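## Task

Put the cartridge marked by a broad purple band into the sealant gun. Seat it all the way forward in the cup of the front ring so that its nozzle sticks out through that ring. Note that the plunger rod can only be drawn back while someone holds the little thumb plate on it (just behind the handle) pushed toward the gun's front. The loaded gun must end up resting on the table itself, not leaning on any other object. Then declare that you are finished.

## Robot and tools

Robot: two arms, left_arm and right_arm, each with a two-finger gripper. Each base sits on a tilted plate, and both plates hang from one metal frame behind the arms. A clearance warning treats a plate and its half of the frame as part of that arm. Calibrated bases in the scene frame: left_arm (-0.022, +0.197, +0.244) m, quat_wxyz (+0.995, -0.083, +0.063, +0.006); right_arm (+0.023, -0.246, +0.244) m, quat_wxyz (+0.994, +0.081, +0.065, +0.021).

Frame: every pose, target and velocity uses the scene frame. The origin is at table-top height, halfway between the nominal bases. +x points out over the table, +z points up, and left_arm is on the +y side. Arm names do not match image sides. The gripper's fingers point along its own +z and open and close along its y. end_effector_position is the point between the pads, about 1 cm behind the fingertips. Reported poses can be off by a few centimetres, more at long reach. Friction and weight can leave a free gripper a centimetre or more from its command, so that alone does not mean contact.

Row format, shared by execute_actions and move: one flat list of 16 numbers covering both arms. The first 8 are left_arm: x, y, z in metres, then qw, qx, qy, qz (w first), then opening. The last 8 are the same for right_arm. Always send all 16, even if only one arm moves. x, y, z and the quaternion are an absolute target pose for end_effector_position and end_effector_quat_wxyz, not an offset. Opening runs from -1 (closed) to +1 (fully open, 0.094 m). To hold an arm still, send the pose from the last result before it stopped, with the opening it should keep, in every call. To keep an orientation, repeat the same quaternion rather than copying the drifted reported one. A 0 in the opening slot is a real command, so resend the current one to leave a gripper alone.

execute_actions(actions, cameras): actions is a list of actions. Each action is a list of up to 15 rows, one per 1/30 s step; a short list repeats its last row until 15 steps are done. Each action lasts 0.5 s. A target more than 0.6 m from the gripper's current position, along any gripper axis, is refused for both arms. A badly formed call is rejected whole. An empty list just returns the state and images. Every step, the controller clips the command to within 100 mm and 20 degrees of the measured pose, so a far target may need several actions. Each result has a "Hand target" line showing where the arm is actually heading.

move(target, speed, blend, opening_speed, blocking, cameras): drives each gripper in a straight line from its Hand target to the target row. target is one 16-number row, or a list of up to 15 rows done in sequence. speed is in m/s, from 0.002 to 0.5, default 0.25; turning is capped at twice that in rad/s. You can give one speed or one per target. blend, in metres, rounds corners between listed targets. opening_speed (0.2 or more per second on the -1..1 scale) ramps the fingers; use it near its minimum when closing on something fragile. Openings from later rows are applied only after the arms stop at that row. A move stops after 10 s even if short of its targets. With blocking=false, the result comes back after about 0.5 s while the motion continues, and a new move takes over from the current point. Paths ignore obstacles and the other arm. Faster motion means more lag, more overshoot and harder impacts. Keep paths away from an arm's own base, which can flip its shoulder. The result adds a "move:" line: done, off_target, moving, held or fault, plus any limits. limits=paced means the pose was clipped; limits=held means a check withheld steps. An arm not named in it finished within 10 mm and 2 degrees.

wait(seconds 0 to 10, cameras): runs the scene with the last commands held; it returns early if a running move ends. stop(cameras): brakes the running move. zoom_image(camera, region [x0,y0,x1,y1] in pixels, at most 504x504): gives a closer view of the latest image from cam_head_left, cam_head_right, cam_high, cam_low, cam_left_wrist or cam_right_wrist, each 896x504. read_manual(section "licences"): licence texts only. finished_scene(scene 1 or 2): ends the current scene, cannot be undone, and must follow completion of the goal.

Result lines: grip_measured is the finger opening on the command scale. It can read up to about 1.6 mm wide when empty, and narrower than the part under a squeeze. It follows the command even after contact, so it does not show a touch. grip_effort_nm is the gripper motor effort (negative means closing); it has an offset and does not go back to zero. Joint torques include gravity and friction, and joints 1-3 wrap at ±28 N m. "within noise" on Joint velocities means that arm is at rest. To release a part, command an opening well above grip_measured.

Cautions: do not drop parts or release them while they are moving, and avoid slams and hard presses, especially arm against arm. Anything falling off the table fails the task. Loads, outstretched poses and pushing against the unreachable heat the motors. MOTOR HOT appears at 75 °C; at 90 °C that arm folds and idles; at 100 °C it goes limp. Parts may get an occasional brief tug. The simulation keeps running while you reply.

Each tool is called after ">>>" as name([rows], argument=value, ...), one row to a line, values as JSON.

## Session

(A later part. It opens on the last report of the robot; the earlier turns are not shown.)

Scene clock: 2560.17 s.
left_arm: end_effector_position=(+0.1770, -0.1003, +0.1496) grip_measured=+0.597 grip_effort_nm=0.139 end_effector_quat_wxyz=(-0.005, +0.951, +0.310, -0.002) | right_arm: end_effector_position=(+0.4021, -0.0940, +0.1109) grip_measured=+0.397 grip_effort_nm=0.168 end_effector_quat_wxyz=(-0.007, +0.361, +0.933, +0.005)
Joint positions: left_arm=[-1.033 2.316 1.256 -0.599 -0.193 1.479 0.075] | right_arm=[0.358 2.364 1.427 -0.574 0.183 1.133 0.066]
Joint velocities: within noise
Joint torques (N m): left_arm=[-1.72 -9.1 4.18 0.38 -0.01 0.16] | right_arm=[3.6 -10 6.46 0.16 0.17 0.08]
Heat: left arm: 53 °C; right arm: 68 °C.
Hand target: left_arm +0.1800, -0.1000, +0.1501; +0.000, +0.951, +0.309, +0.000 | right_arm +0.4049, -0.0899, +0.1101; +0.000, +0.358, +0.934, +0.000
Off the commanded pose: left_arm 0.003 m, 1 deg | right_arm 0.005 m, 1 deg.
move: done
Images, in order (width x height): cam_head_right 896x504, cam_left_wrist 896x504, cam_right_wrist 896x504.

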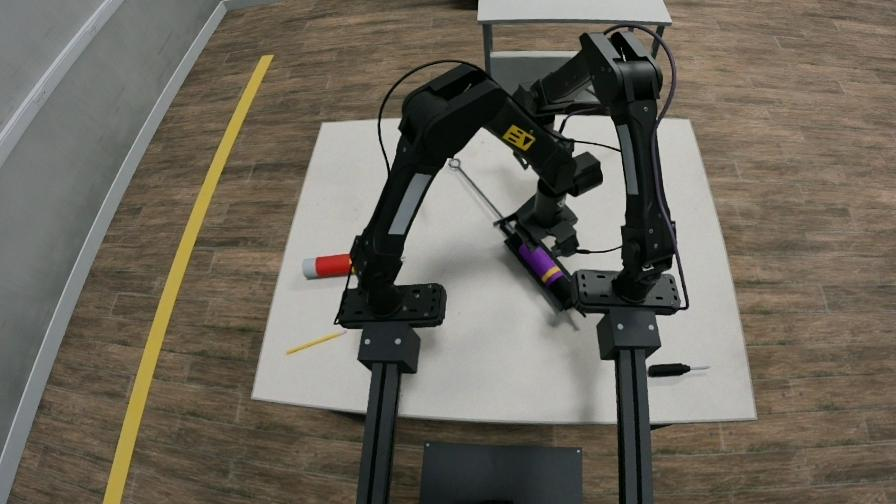

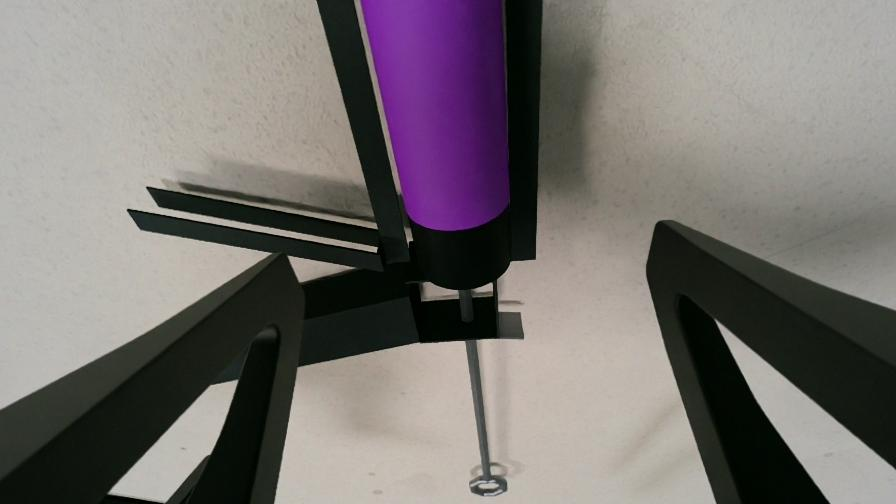

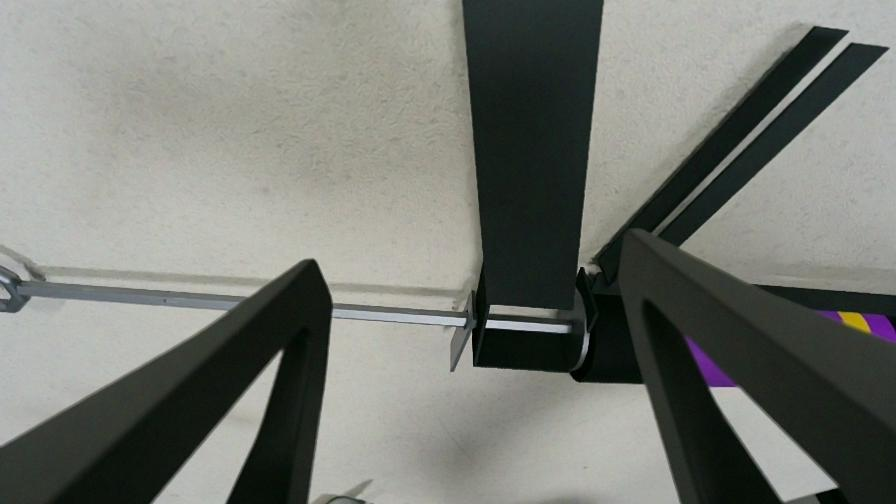

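>>> execute_actions(actions=[])

Scene clock: 2583.60 s.
left_arm: end_effector_position=(+0.1771, -0.1004, +0.1496) grip_measured=+0.597 grip_effort_nm=0.129 end_effector_quat_wxyz=(-0.005, +0.951, +0.310, -0.002) | right_arm: end_effector_position=(+0.4022, -0.0940, +0.1109) grip_measured=+0.397 grip_effort_nm=0.164 end_effector_quat_wxyz=(-0.006, +0.361, +0.932, +0.004)
Joint positions: left_arm=[-1.033 2.316 1.256 -0.598 -0.193 1.48 0.075] | right_arm=[0.358 2.364 1.427 -0.574 0.184 1.134 0.066]
Joint velocities: within noise
Joint torques (N m): left_arm=[-1.59 -9.1 4.08 0.34 -0.03 0.15] | right_arm=[3.63 -9.98 6.49 0.18 0.15 0.08]
Heat: left arm: 49 °C; right arm: 64 °C.
Hand target: left_arm +0.1800, -0.1000, +0.1501; +0.000, +0.951, +0.309, +0.000 | right_arm +0.4049, -0.0899, +0.1101; +0.000, +0.358, +0.934, +0.000
Tool commands: left_gripper/opening=+0.6 right_gripper/opening=+0.4
Off the commanded pose: left_arm 0.003 m, 1 deg | right_arm 0.005 m, 1 deg.

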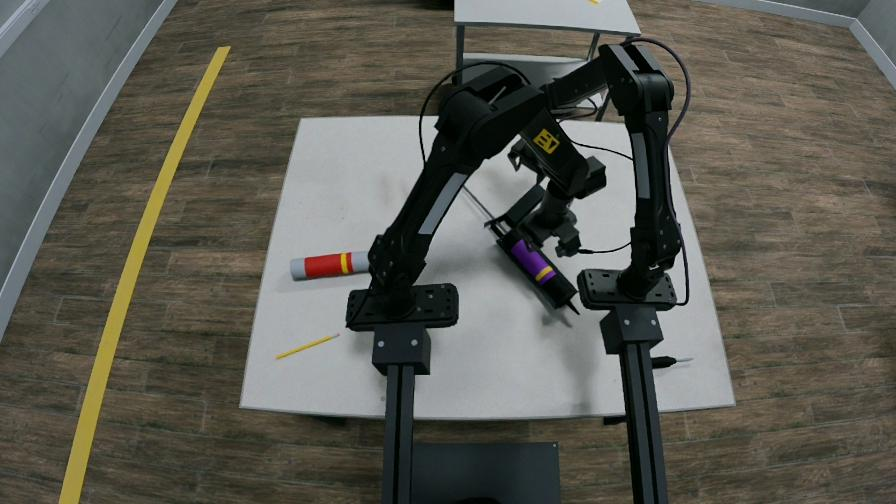

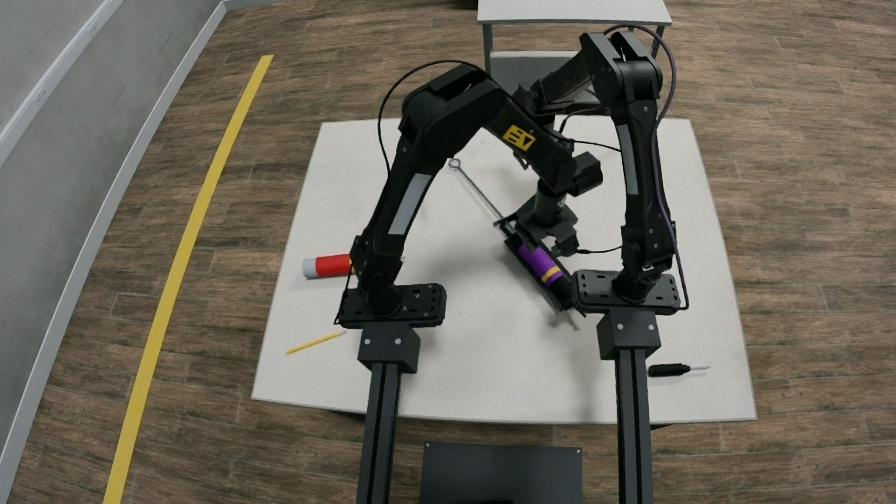

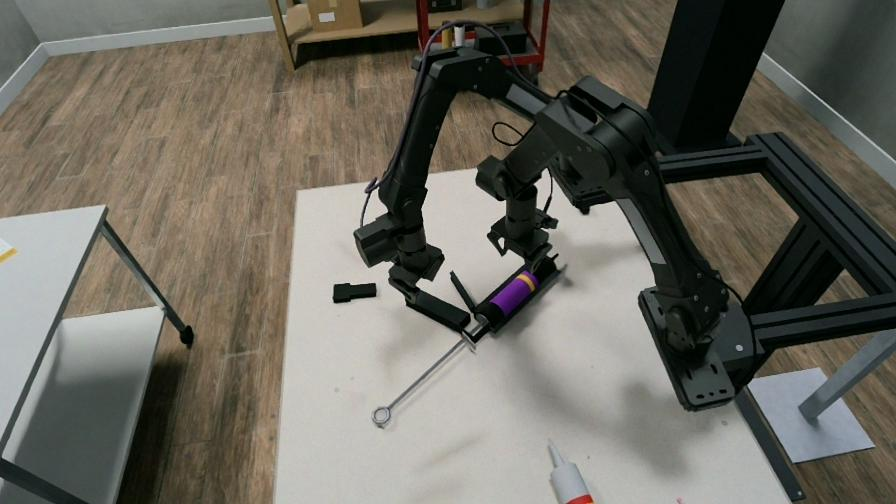

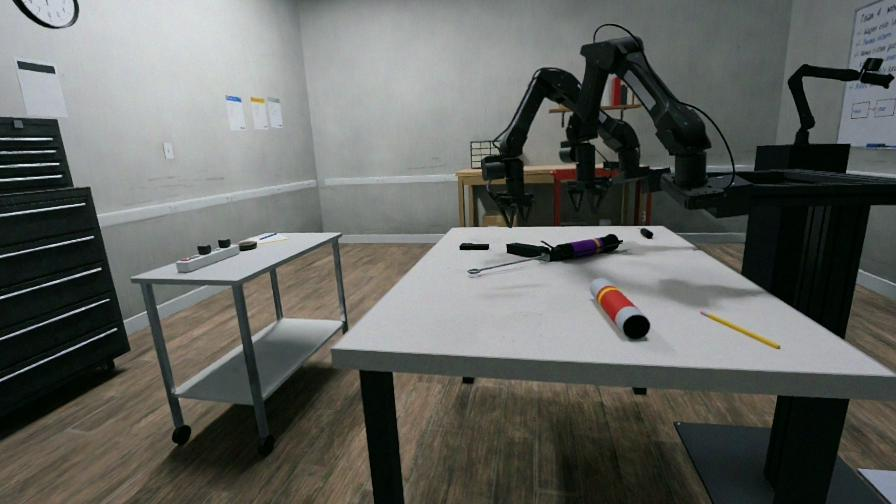

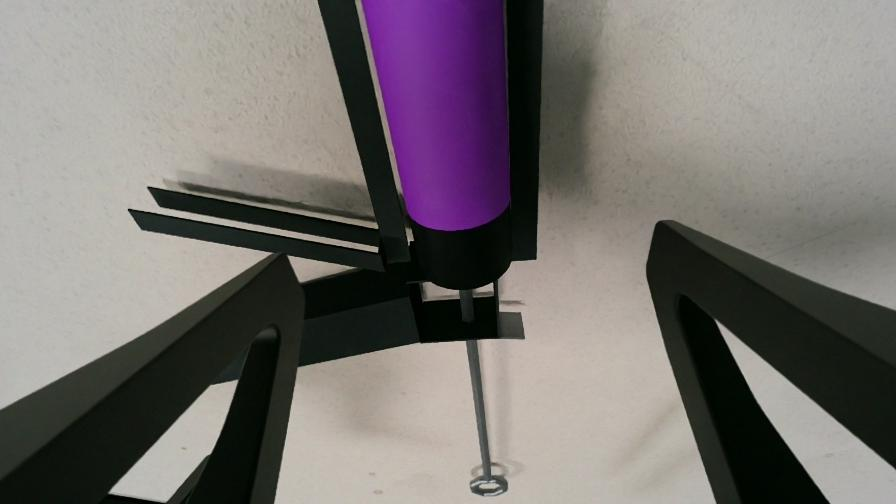

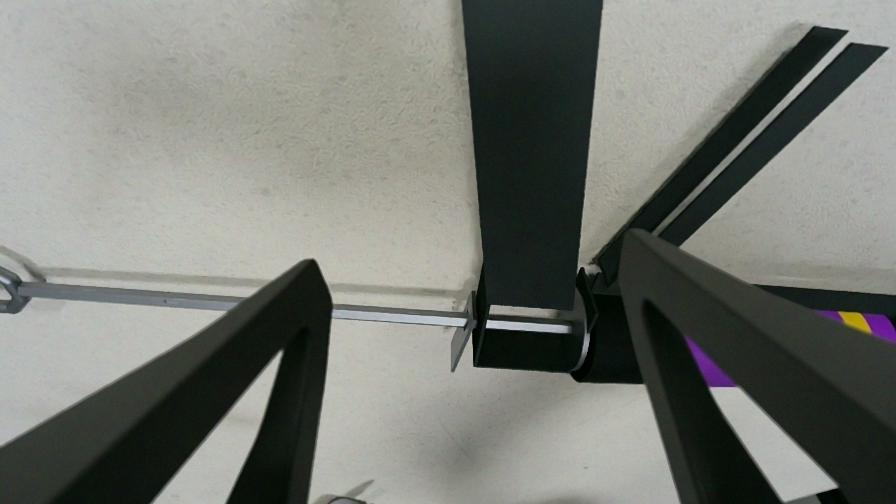

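>>> move(target=[0.18,-0.10,0.15,0,0.951,0.309,0,0.6,0.387,-0.111,0.085,0,0.3584,0.9336,0,0.25], cameras=["cam_right_wrist"], speed=0.1)

Scene clock: 2589.87 s.
left_arm: end_effector_position=(+0.1772, -0.1006, +0.1496) grip_measured=+0.597 grip_effort_nm=0.139 end_effector_quat_wxyz=(-0.005, +0.951, +0.310, -0.002) | right_arm: end_effector_position=(+0.3872, -0.1080, +0.0898) grip_measured=+0.253 grip_effort_nm=-0.125 end_effector_quat_wxyz=(-0.004, +0.360, +0.933, +0.005)
Joint positions: left_arm=[-1.033 2.316 1.256 -0.597 -0.193 1.48 0.075] | right_arm=[0.33 2.364 1.314 -0.452 0.184 1.101 0.059]
Joint velocities: within noise
Joint torques (N m): left_arm=[-1.59 -9.11 4.14 0.32 -0.05 0.18] | right_arm=[1.96 -9.83 3.99 0.38 0.12 -0.06]
Heat: left arm: 49 °C; right arm: 63 °C.
Hand target: left_arm +0.1800, -0.1001, +0.1501; +0.000, +0.951, +0.309, +0.000 | right_arm +0.3870, -0.1111, +0.0851; +0.000, +0.358, +0.934, +0.000
Off the commanded pose: left_arm 0.003 m, 1 deg | right_arm 0.006 m, 1 deg.
move: done
Images, in order (width x height): cam_right_wrist 896x504.

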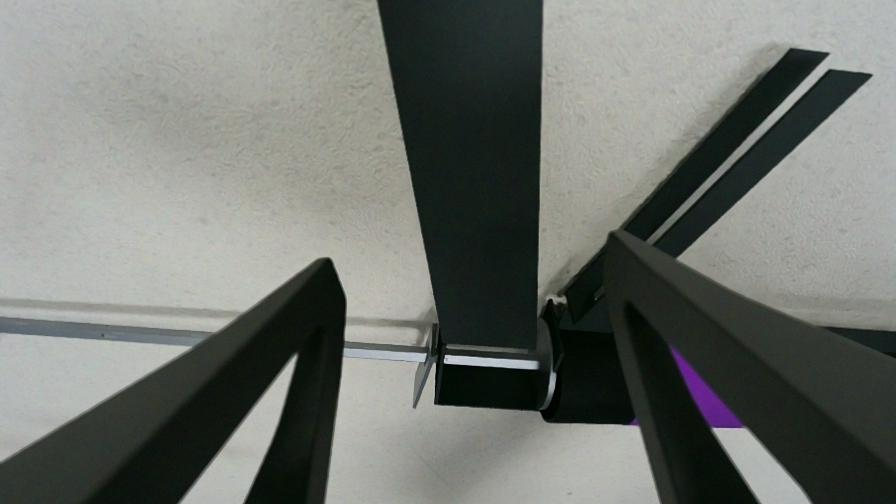

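>>> move([
  [0.18,-0.10,0.15,0,0.951,0.309,0,0.6,0.386,-0.113,0.05,0,0.3584,0.9336,0,0.25],
  [0.18,-0.10,0.15,0,0.951,0.309,0,0.6,0.386,-0.113,0.017,0,0.3584,0.9336,0,0.25],
], cameras=["cam_right_wrist"], speed=0.1)

>>> zoom_image(camera="cam_right_wrist", region=[200, 0, 700, 500])

Scene clock: 2595.03 s.
left_arm: end_effector_position=(+0.1772, -0.1006, +0.1496) grip_measured=+0.597 grip_effort_nm=0.139 end_effector_quat_wxyz=(-0.005, +0.951, +0.310, -0.002) | right_arm: end_effector_position=(+0.3796, -0.1112, +0.0205) grip_measured=+0.253 grip_effort_nm=-0.125 end_effector_quat_wxyz=(-0.009, +0.357, +0.934, +0.000)
Joint positions: left_arm=[-1.033 2.316 1.256 -0.597 -0.193 1.48 0.075] | right_arm=[0.295 2.565 1.345 -0.29 0.184 1.063 0.059]
Joint velocities: within noise
Joint torques (N m): left_arm=[-1.65 -9.09 4.08 0.3 -0.02 0.14] | right_arm=[1.89 -9.91 4.72 0.37 0.11 -0.05]
Heat: left arm: 48 °C; right arm: 63 °C.
Hand target: left_arm +0.1800, -0.1000, +0.1501; +0.000, +0.951, +0.309, +0.000 | right_arm +0.3858, -0.1131, +0.0171; +0.000, +0.358, +0.934, +0.000
Off the commanded pose: left_arm 0.003 m, 1 deg | right_arm 0.008 m, 1 deg.
move: done
Images, in order (width x height): cam_right_wrist 896x504.

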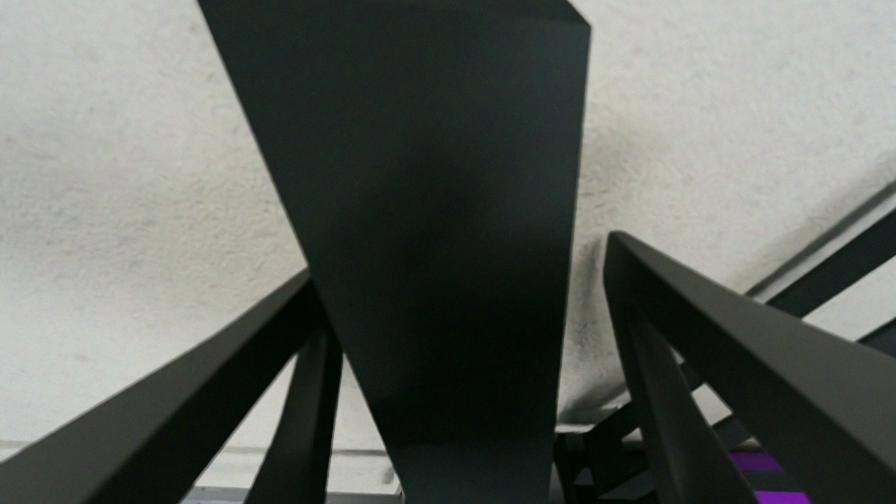

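Scaled by 1.008 from the camera's 896x504 image, which has a finer 1280x720 frame.

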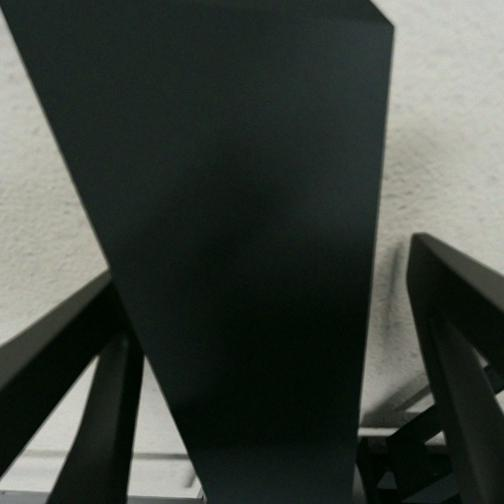

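>>> move(target=[0.18,-0.10,0.15,0,0.951,0.309,0,0.6,0.386,-0.113,0.017,0,0.3584,0.9336,0,-0.4], cameras=["cam_right_wrist","cam_left_wrist"], opening_speed=0.6)

Scene clock: 2598.63 s.
left_arm: end_effector_position=(+0.1772, -0.1007, +0.1496) grip_measured=+0.597 grip_effort_nm=0.139 end_effector_quat_wxyz=(-0.004, +0.951, +0.310, -0.002) | right_arm: end_effector_position=(+0.3821, -0.1103, +0.0205) grip_measured=-0.182 grip_effort_nm=-1.009 end_effector_quat_wxyz=(-0.004, +0.358, +0.934, +0.003)
Joint positions: left_arm=[-1.033 2.316 1.256 -0.597 -0.193 1.48 0.075] | right_arm=[0.295 2.565 1.345 -0.279 0.184 1.063 0.038]
Joint velocities: within noise
Joint torques (N m): left_arm=[-1.69 -9.18 4.22 0.34 -0.03 0.15] | right_arm=[1.88 -9.92 4.72 0.26 0.11 -0.07]
Heat: left arm: 48 °C; right arm: 62 °C.
Hand target: left_arm +0.1800, -0.1000, +0.1501; +0.000, +0.951, +0.309, +0.000 | right_arm +0.3859, -0.1131, +0.0170; +0.000, +0.358, +0.934, +0.000
Off the commanded pose: left_arm 0.003 m, 1 deg | right_arm 0.006 m, 1 deg.
move: done
Images, in order (width x height): cam_left_wrist 896x504, cam_right_wrist 896x504.

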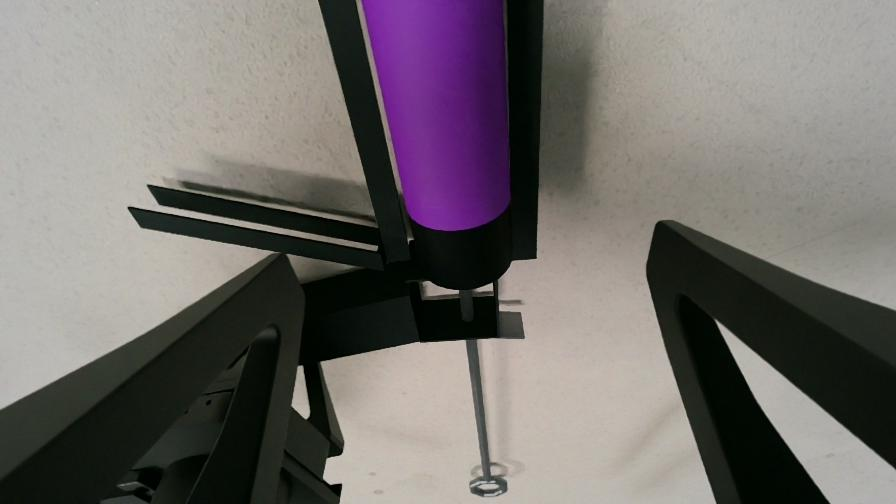

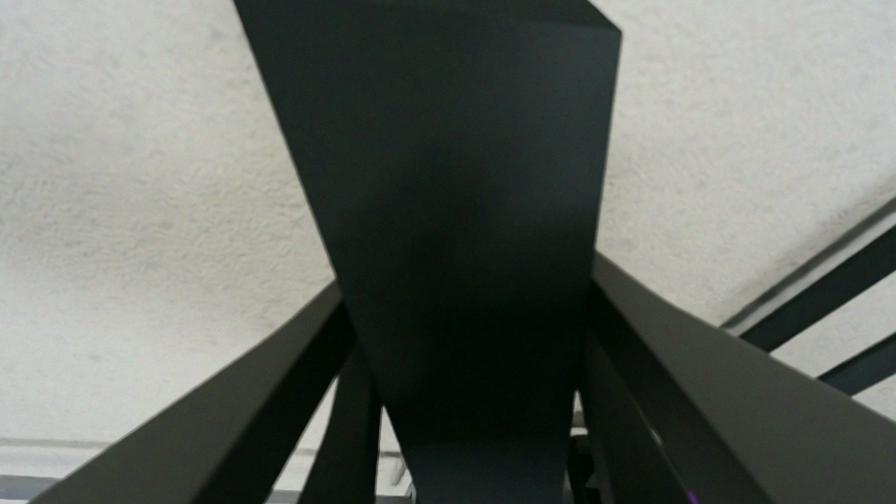

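>>> move(target=[0.18,-0.10,0.15,0,0.951,0.309,0,0.6,0.386,-0.113,0.017,0.0190,0.3582,0.9330,0.0293,-0.4], cameras=["cam_left_wrist","cam_high"], speed=0.05)

>>> zoom_image(camera="cam_high", region=[440, 220, 620, 350])

Scene clock: 2604.27 s.
left_arm: end_effector_position=(+0.1772, -0.1007, +0.1496) grip_measured=+0.597 grip_effort_nm=0.144 end_effector_quat_wxyz=(-0.004, +0.951, +0.310, -0.002) | right_arm: end_effector_position=(+0.3815, -0.1105, +0.0203) grip_measured=-0.182 grip_effort_nm=-1.009 end_effector_quat_wxyz=(+0.010, +0.360, +0.933, +0.015)
Joint positions: left_arm=[-1.033 2.316 1.256 -0.597 -0.193 1.48 0.075] | right_arm=[0.295 2.548 1.293 -0.207 0.184 1.06 0.038]
Joint velocities: within noise
Joint torques (N m): left_arm=[-1.77 -9.1 4.04 0.34 -0.02 0.14] | right_arm=[1.06 -10.84 1.68 0.91 -0.1 -0.25]
Heat: left arm: 48 °C; right arm: 62 °C.
Hand target: left_arm +0.1800, -0.1000, +0.1501; +0.000, +0.951, +0.309, +0.000 | right_arm +0.3858, -0.1131, +0.0172; +0.019, +0.358, +0.933, +0.028
Off the commanded pose: left_arm 0.003 m, 1 deg | right_arm 0.006 m, 2 deg.
move: done
Images, in order (width x height): cam_high 896x504, cam_left_wrist 896x504.

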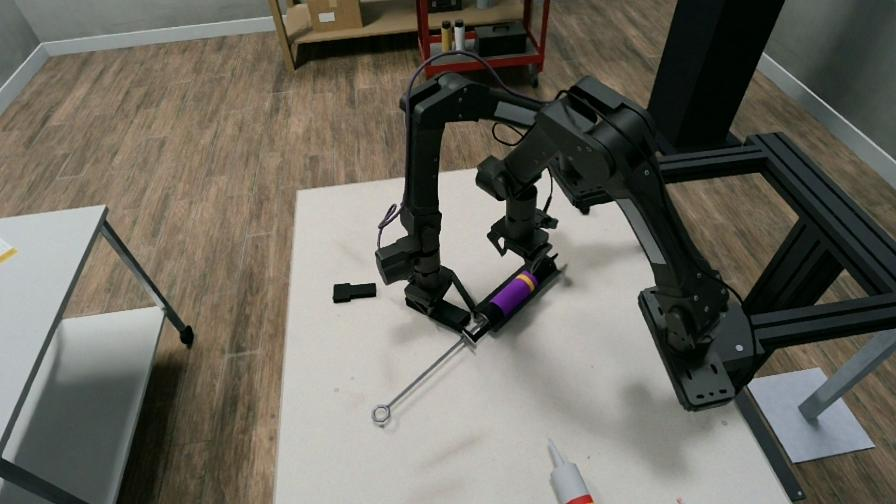

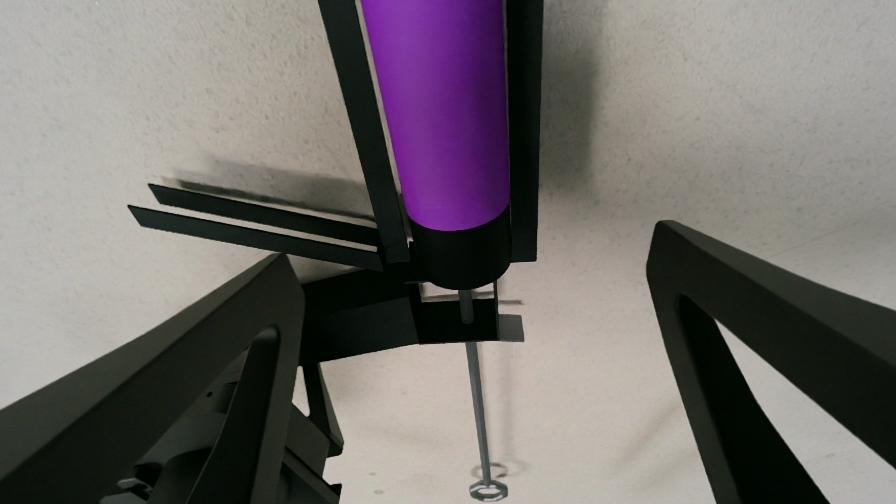

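Scaled by 2.800 from the camera's 896x504 image, which has a finer 1280x720 frame.

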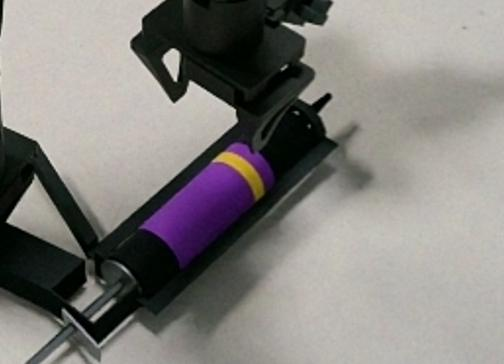

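>>> move(target=[0.157,-0.124,0.105,0,0.951,0.309,0,0.35,0.386,-0.113,0.017,0.0190,0.3582,0.9330,0.0293,-0.4], cameras=["cam_left_wrist"], speed=0.1)

Scene clock: 2611.57 s.
left_arm: end_effector_position=(+0.1592, -0.1153, +0.1090) grip_measured=+0.353 grip_effort_nm=-0.129 end_effector_quat_wxyz=(-0.006, +0.951, +0.309, +0.000) | right_arm: end_effector_position=(+0.3816, -0.1105, +0.0203) grip_measured=-0.182 grip_effort_nm=-1.009 end_effector_quat_wxyz=(+0.010, +0.360, +0.933, +0.015)
Joint positions: left_arm=[-1.075 2.45 1.271 -0.49 -0.193 1.44 0.064] | right_arm=[0.295 2.548 1.293 -0.206 0.184 1.06 0.038]
Joint velocities: within noise
Joint torques (N m): left_arm=[-3.49 -7.38 6.09 0.32 0.04 -0.1] | right_arm=[1.03 -10.82 1.69 0.89 -0.11 -0.27]
Heat: left arm: 48 °C; right arm: 61 °C.
Hand target: left_arm +0.1570, -0.1238, +0.1053; +0.000, +0.951, +0.309, +0.000 | right_arm +0.3859, -0.1131, +0.0172; +0.019, +0.358, +0.933, +0.028
Off the commanded pose: left_arm 0.010 m, 1 deg | right_arm 0.006 m, 2 deg.
move: done
Images, in order (width x height): cam_left_wrist 896x504.

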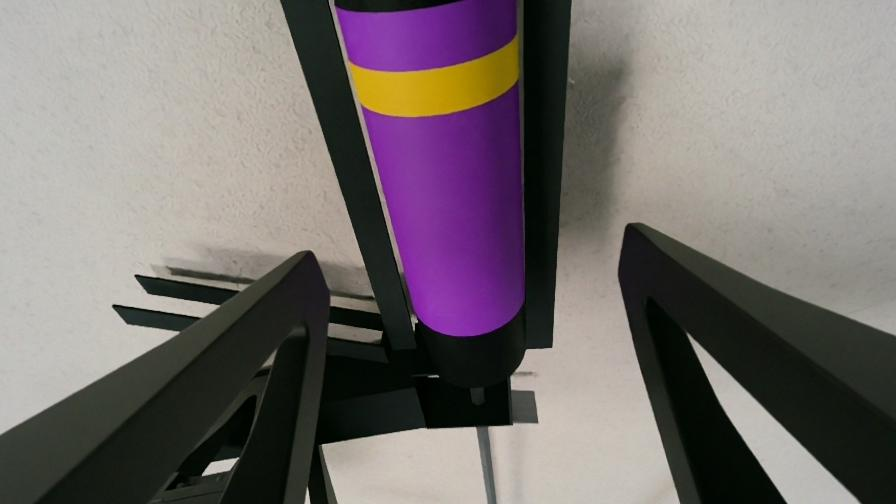

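>>> move(target=[0.146,-0.136,0.085,0,0.951,0.309,0,0.35,0.386,-0.113,0.017,0.0190,0.3582,0.9330,0.0293,-0.4], cameras=["cam_left_wrist"], speed=0.1)

Scene clock: 2615.47 s.
left_arm: end_effector_position=(+0.1500, -0.1276, +0.0902) grip_measured=+0.353 grip_effort_nm=-0.129 end_effector_quat_wxyz=(-0.005, +0.951, +0.309, +0.002) | right_arm: end_effector_position=(+0.3816, -0.1105, +0.0203) grip_measured=-0.182 grip_effort_nm=-1.009 end_effector_quat_wxyz=(+0.010, +0.360, +0.933, +0.015)
Joint positions: left_arm=[-1.103 2.527 1.31 -0.455 -0.193 1.41 0.064] | right_arm=[0.295 2.548 1.293 -0.206 0.184 1.06 0.038]
Joint velocities: within noise
Joint torques (N m): left_arm=[-3.54 -7.53 6.04 0.38 0.02 -0.11] | right_arm=[1.09 -10.91 1.63 0.89 -0.1 -0.26]
Heat: left arm: 47 °C; right arm: 61 °C.
Hand target: left_arm +0.1459, -0.1358, +0.0853; +0.000, +0.951, +0.309, +0.000 | right_arm +0.3859, -0.1131, +0.0172; +0.019, +0.358, +0.933, +0.028
Off the commanded pose: left_arm 0.011 m, 1 deg | right_arm 0.006 m, 2 deg.
move: off_target (left_arm)
Images, in order (width x height): cam_left_wrist 896x504.

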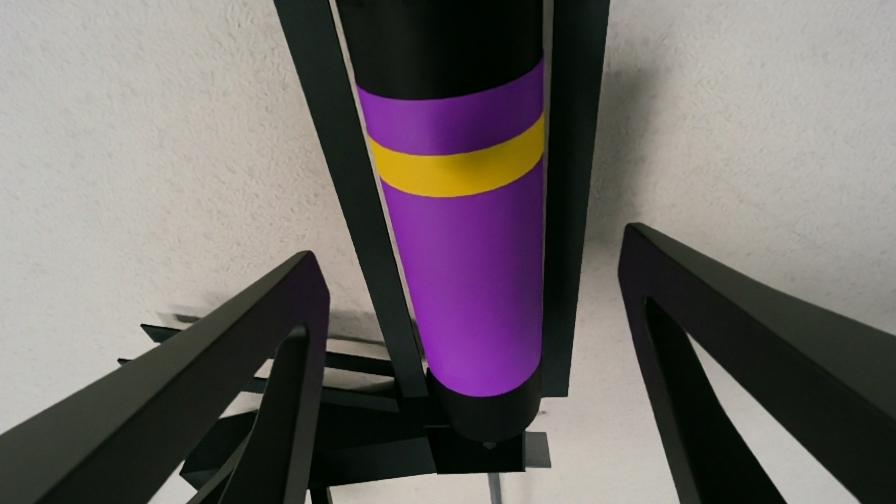

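>>> move(target=[0.139,-0.140,0.055,0,0.951,0.309,0,0.30,0.386,-0.113,0.017,0.0190,0.3582,0.9330,0.0293,-0.4], cameras=["cam_left_wrist"], speed=0.1)

Scene clock: 2619.57 s.
left_arm: end_effector_position=(+0.1444, -0.1320, +0.0604) grip_measured=+0.303 grip_effort_nm=-0.134 end_effector_quat_wxyz=(-0.005, +0.950, +0.311, +0.002) | right_arm: end_effector_position=(+0.3816, -0.1105, +0.0203) grip_measured=-0.182 grip_effort_nm=-1.004 end_effector_quat_wxyz=(+0.010, +0.360, +0.933, +0.015)
Joint positions: left_arm=[-1.107 2.622 1.336 -0.385 -0.193 1.403 0.061] | right_arm=[0.295 2.548 1.293 -0.206 0.184 1.06 0.038]
Joint velocities: within noise
Joint torques (N m): left_arm=[-3.85 -7.65 5.34 0.36 0.05 -0.11] | right_arm=[1.05 -10.89 1.68 0.9 -0.09 -0.26]
Heat: left arm: 47 °C; right arm: 61 °C.
Hand target: left_arm +0.1389, -0.1397, +0.0552; +0.000, +0.951, +0.309, +0.000 | right_arm +0.3859, -0.1131, +0.0172; +0.019, +0.358, +0.933, +0.028
Off the commanded pose: left_arm 0.011 m, 1 deg | right_arm 0.006 m, 2 deg.
move: off_target (left_arm)
Images, in order (width x height): cam_left_wrist 896x504.

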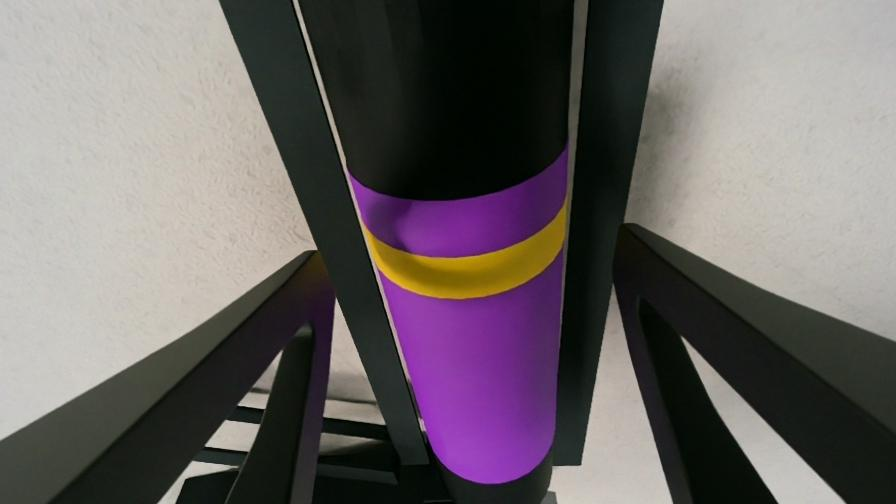

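>>> move(target=[0.138,-0.140,0.028,0,0.951,0.309,0,0.24,0.386,-0.113,0.017,0.0190,0.3582,0.9330,0.0293,-0.4], cameras=["cam_left_wrist"], speed=0.08)

Scene clock: 2622.07 s.
left_arm: end_effector_position=(+0.1400, -0.1321, +0.0388) grip_measured=+0.242 grip_effort_nm=-0.139 end_effector_quat_wxyz=(-0.009, +0.951, +0.310, +0.001) | right_arm: end_effector_position=(+0.3816, -0.1109, +0.0201) grip_measured=-0.182 grip_effort_nm=-1.009 end_effector_quat_wxyz=(+0.011, +0.360, +0.933, +0.015)
Joint positions: left_arm=[-1.107 2.692 1.358 -0.347 -0.193 1.402 0.058] | right_arm=[0.295 2.548 1.292 -0.203 0.186 1.06 0.038]
Joint velocities: within noise
Joint torques (N m): left_arm=[-2.82 -6.93 5.39 0.53 0.04 0] | right_arm=[1.1 -10.86 1.73 0.87 -0.14 -0.26]
Heat: left arm: 47 °C; right arm: 61 °C.
Hand target: left_arm +0.1378, -0.1395, +0.0285; +0.000, +0.951, +0.309, +0.000 | right_arm +0.3860, -0.1131, +0.0172; +0.019, +0.358, +0.933, +0.028
Off the commanded pose: left_arm 0.014 m, 1 deg | right_arm 0.006 m, 2 deg.
move: off_target (left_arm)
Images, in order (width x height): cam_left_wrist 896x504.

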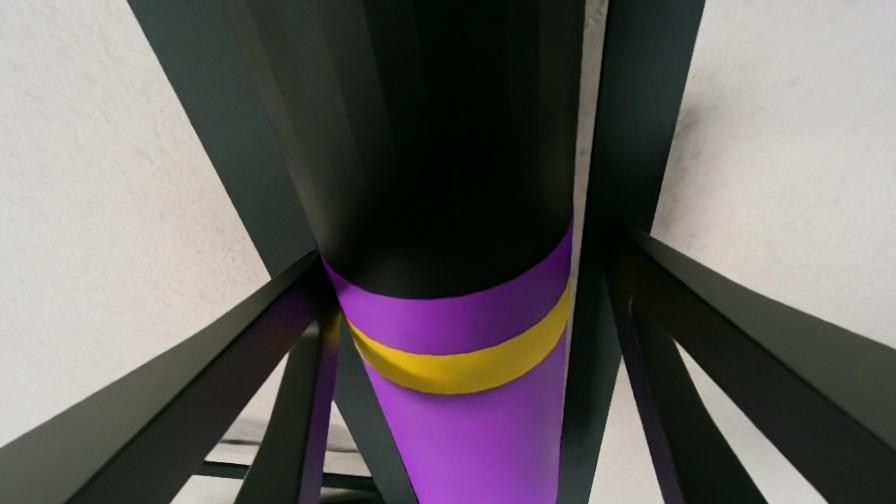

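>>> move(target=[0.143,-0.145,0.040,0,0.951,0.309,0,0.26,0.386,-0.113,0.017,0.0190,0.3582,0.9330,0.0293,-0.4], cameras=["cam_left_wrist"], speed=0.08)

Scene clock: 2626.63 s.
left_arm: end_effector_position=(+0.1449, -0.1407, +0.0421) grip_measured=+0.258 grip_effort_nm=0.134 end_effector_quat_wxyz=(+0.000, +0.950, +0.312, +0.003) | right_arm: end_effector_position=(+0.3816, -0.1109, +0.0201) grip_measured=-0.182 grip_effort_nm=-1.009 end_effector_quat_wxyz=(+0.011, +0.360, +0.933, +0.015)
Joint positions: left_arm=[-1.107 2.692 1.382 -0.351 -0.193 1.402 0.059] | right_arm=[0.295 2.548 1.292 -0.203 0.186 1.06 0.038]
Joint velocities: within noise
Joint torques (N m): left_arm=[-2.89 -8.66 5.72 0.13 0.05 0.02] | right_arm=[1.09 -10.84 1.77 0.87 -0.11 -0.27]
Heat: left arm: 47 °C; right arm: 61 °C.
Hand target: left_arm +0.1429, -0.1449, +0.0400; +0.000, +0.951, +0.309, +0.000 | right_arm +0.3860, -0.1131, +0.0172; +0.019, +0.358, +0.933, +0.028
Off the commanded pose: left_arm 0.005 m, 1 deg | right_arm 0.006 m, 2 deg.
move: done
Images, in order (width x height): cam_left_wrist 896x504.

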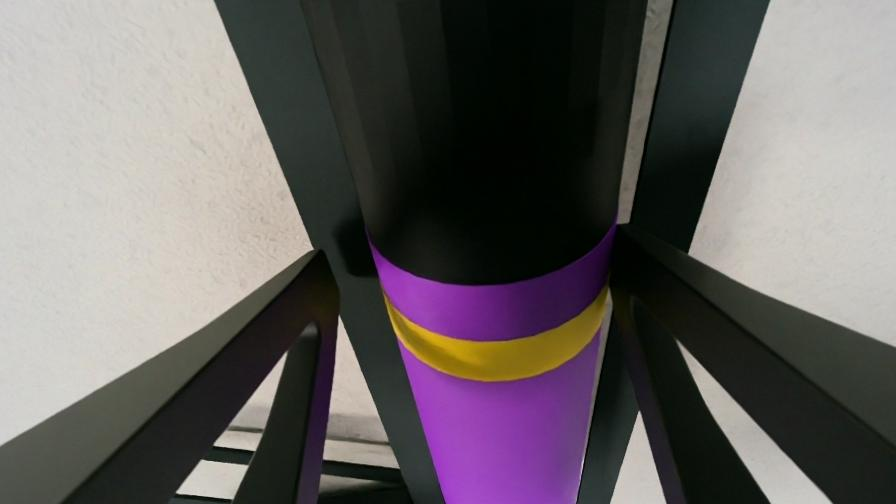

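>>> move(target=[0.139,-0.139,0.030,0,0.951,0.309,0,0.26,0.386,-0.113,0.017,0.0190,0.3582,0.9330,0.0293,-0.4], cameras=["cam_left_wrist"], speed=0.08)

Scene clock: 2629.60 s.
left_arm: end_effector_position=(+0.1451, -0.1409, +0.0421) grip_measured=+0.258 grip_effort_nm=0.125 end_effector_quat_wxyz=(+0.001, +0.950, +0.312, +0.003) | right_arm: end_effector_position=(+0.3816, -0.1109, +0.0201) grip_measured=-0.182 grip_effort_nm=-1.009 end_effector_quat_wxyz=(+0.011, +0.360, +0.933, +0.015)
Joint positions: left_arm=[-1.107 2.692 1.382 -0.35 -0.193 1.402 0.059] | right_arm=[0.295 2.548 1.292 -0.203 0.186 1.06 0.038]
Joint velocities: within noise
Joint torques (N m): left_arm=[-2.69 -7.57 2.88 0.56 0.07 0.07] | right_arm=[1.02 -10.84 1.77 0.85 -0.13 -0.26]
Heat: left arm: 47 °C; right arm: 61 °C.
Hand target: left_arm +0.1389, -0.1386, +0.0305; +0.000, +0.951, +0.309, +0.000 | right_arm +0.3860, -0.1131, +0.0172; +0.019, +0.358, +0.933, +0.028
Off the commanded pose: left_arm 0.014 m, 1 deg | right_arm 0.006 m, 2 deg.
move: off_target (left_arm)
Images, in order (width x height): cam_left_wrist 896x504.

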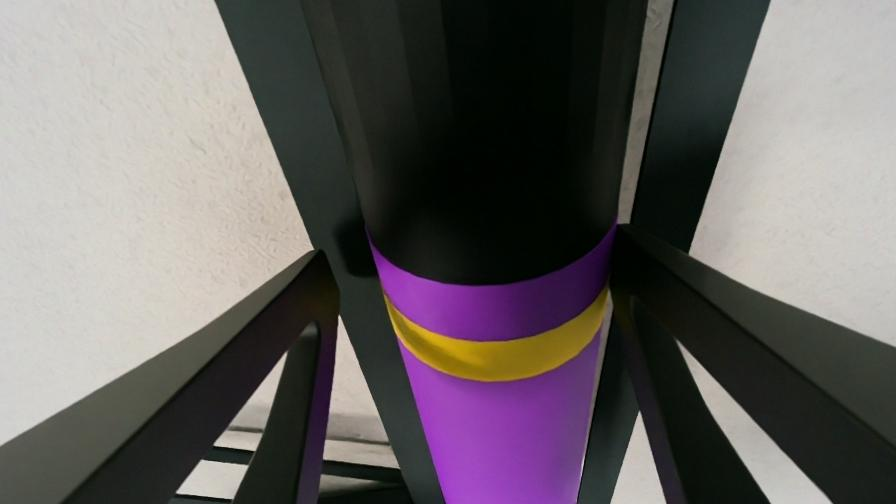

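>>> move([
  [0.137,-0.136,0.070,0,0.951,0.309,0,0.26,0.386,-0.113,0.017,0.0190,0.3582,0.9330,0.0293,-0.4],
  [0.1395,-0.142,0.034,0,0.951,0.309,0,0.26,0.386,-0.113,0.017,0.0190,0.3582,0.9330,0.0293,-0.4],
], cameras=["cam_left_wrist"], speed=0.08)

Scene clock: 2634.27 s.
left_arm: end_effector_position=(+0.1409, -0.1376, +0.0409) grip_measured=+0.258 grip_effort_nm=0.125 end_effector_quat_wxyz=(-0.003, +0.951, +0.311, +0.003) | right_arm: end_effector_position=(+0.3816, -0.1109, +0.0201) grip_measured=-0.182 grip_effort_nm=-1.009 end_effector_quat_wxyz=(+0.011, +0.360, +0.933, +0.015)
Joint positions: left_arm=[-1.113 2.691 1.368 -0.346 -0.193 1.398 0.059] | right_arm=[0.295 2.548 1.292 -0.203 0.186 1.06 0.038]
Joint velocities: within noise
Joint torques (N m): left_arm=[-2.43 -7.82 5.38 0.34 0.09 0.03] | right_arm=[1.02 -10.86 1.72 0.87 -0.13 -0.26]
Heat: left arm: 47 °C; right arm: 61 °C.
Hand target: left_arm +0.1394, -0.1417, +0.0342; +0.000, +0.951, +0.309, +0.000 | right_arm +0.3860, -0.1131, +0.0172; +0.019, +0.358, +0.933, +0.028
Off the commanded pose: left_arm 0.008 m, 0 deg | right_arm 0.006 m, 2 deg.
move: done
Images, in order (width x height): cam_left_wrist 896x504.

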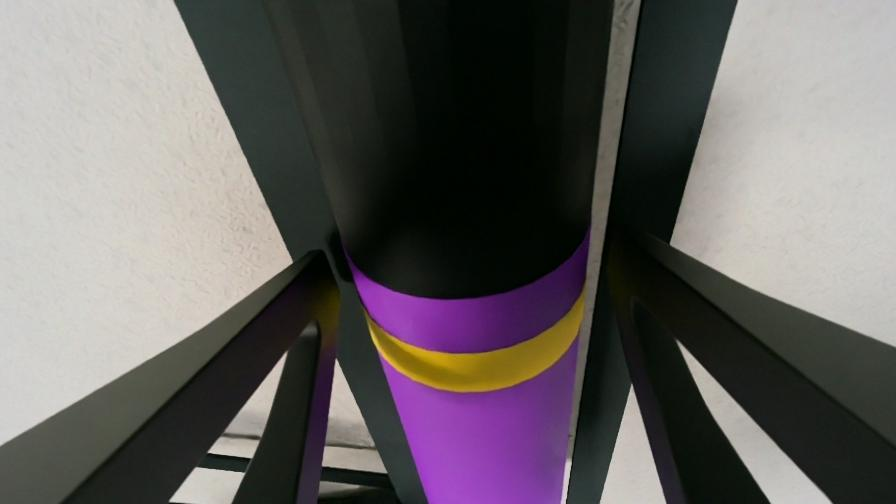

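>>> move(target=[0.1395,-0.142,0.034,0,0.951,0.309,0,-0.1,0.386,-0.113,0.017,0.0190,0.3582,0.9330,0.0293,-0.4], cameras=["cam_left_wrist"], opening_speed=0.3)

Scene clock: 2637.40 s.
left_arm: end_effector_position=(+0.1409, -0.1378, +0.0409) grip_measured=-0.035 grip_effort_nm=-0.994 end_effector_quat_wxyz=(-0.003, +0.951, +0.311, +0.003) | right_arm: end_effector_position=(+0.3816, -0.1109, +0.0201) grip_measured=-0.182 grip_effort_nm=-1.009 end_effector_quat_wxyz=(+0.011, +0.360, +0.933, +0.015)
Joint positions: left_arm=[-1.113 2.691 1.368 -0.345 -0.193 1.398 0.045] | right_arm=[0.295 2.548 1.292 -0.203 0.186 1.06 0.038]
Joint velocities: within noise
Joint torques (N m): left_arm=[-2.41 -7.79 5.33 0.36 0.02 0.06] | right_arm=[1.09 -10.96 1.83 0.87 -0.12 -0.24]
Heat: left arm: 46 °C; right arm: 61 °C.
Hand target: left_arm +0.1394, -0.1418, +0.0342; +0.000, +0.951, +0.309, +0.000 | right_arm +0.3860, -0.1131, +0.0172; +0.019, +0.358, +0.933, +0.028
Off the commanded pose: left_arm 0.008 m, 0 deg | right_arm 0.006 m, 2 deg.
move: done
Images, in order (width x height): cam_left_wrist 896x504.

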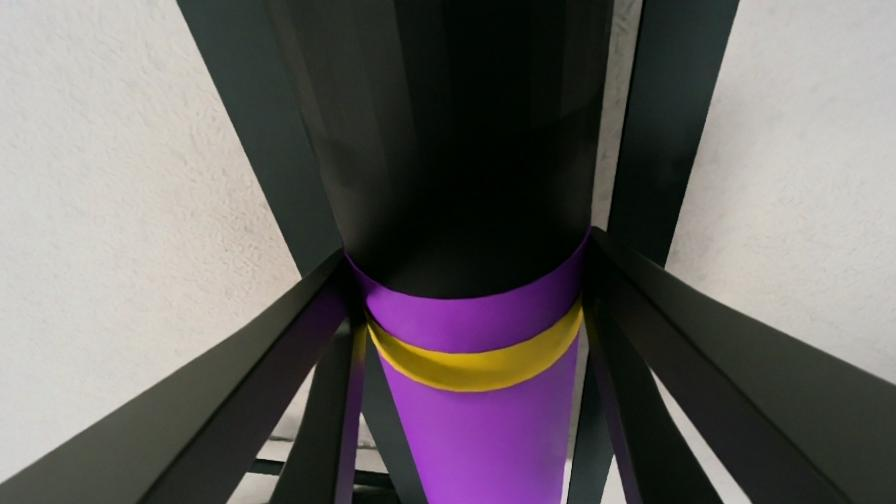

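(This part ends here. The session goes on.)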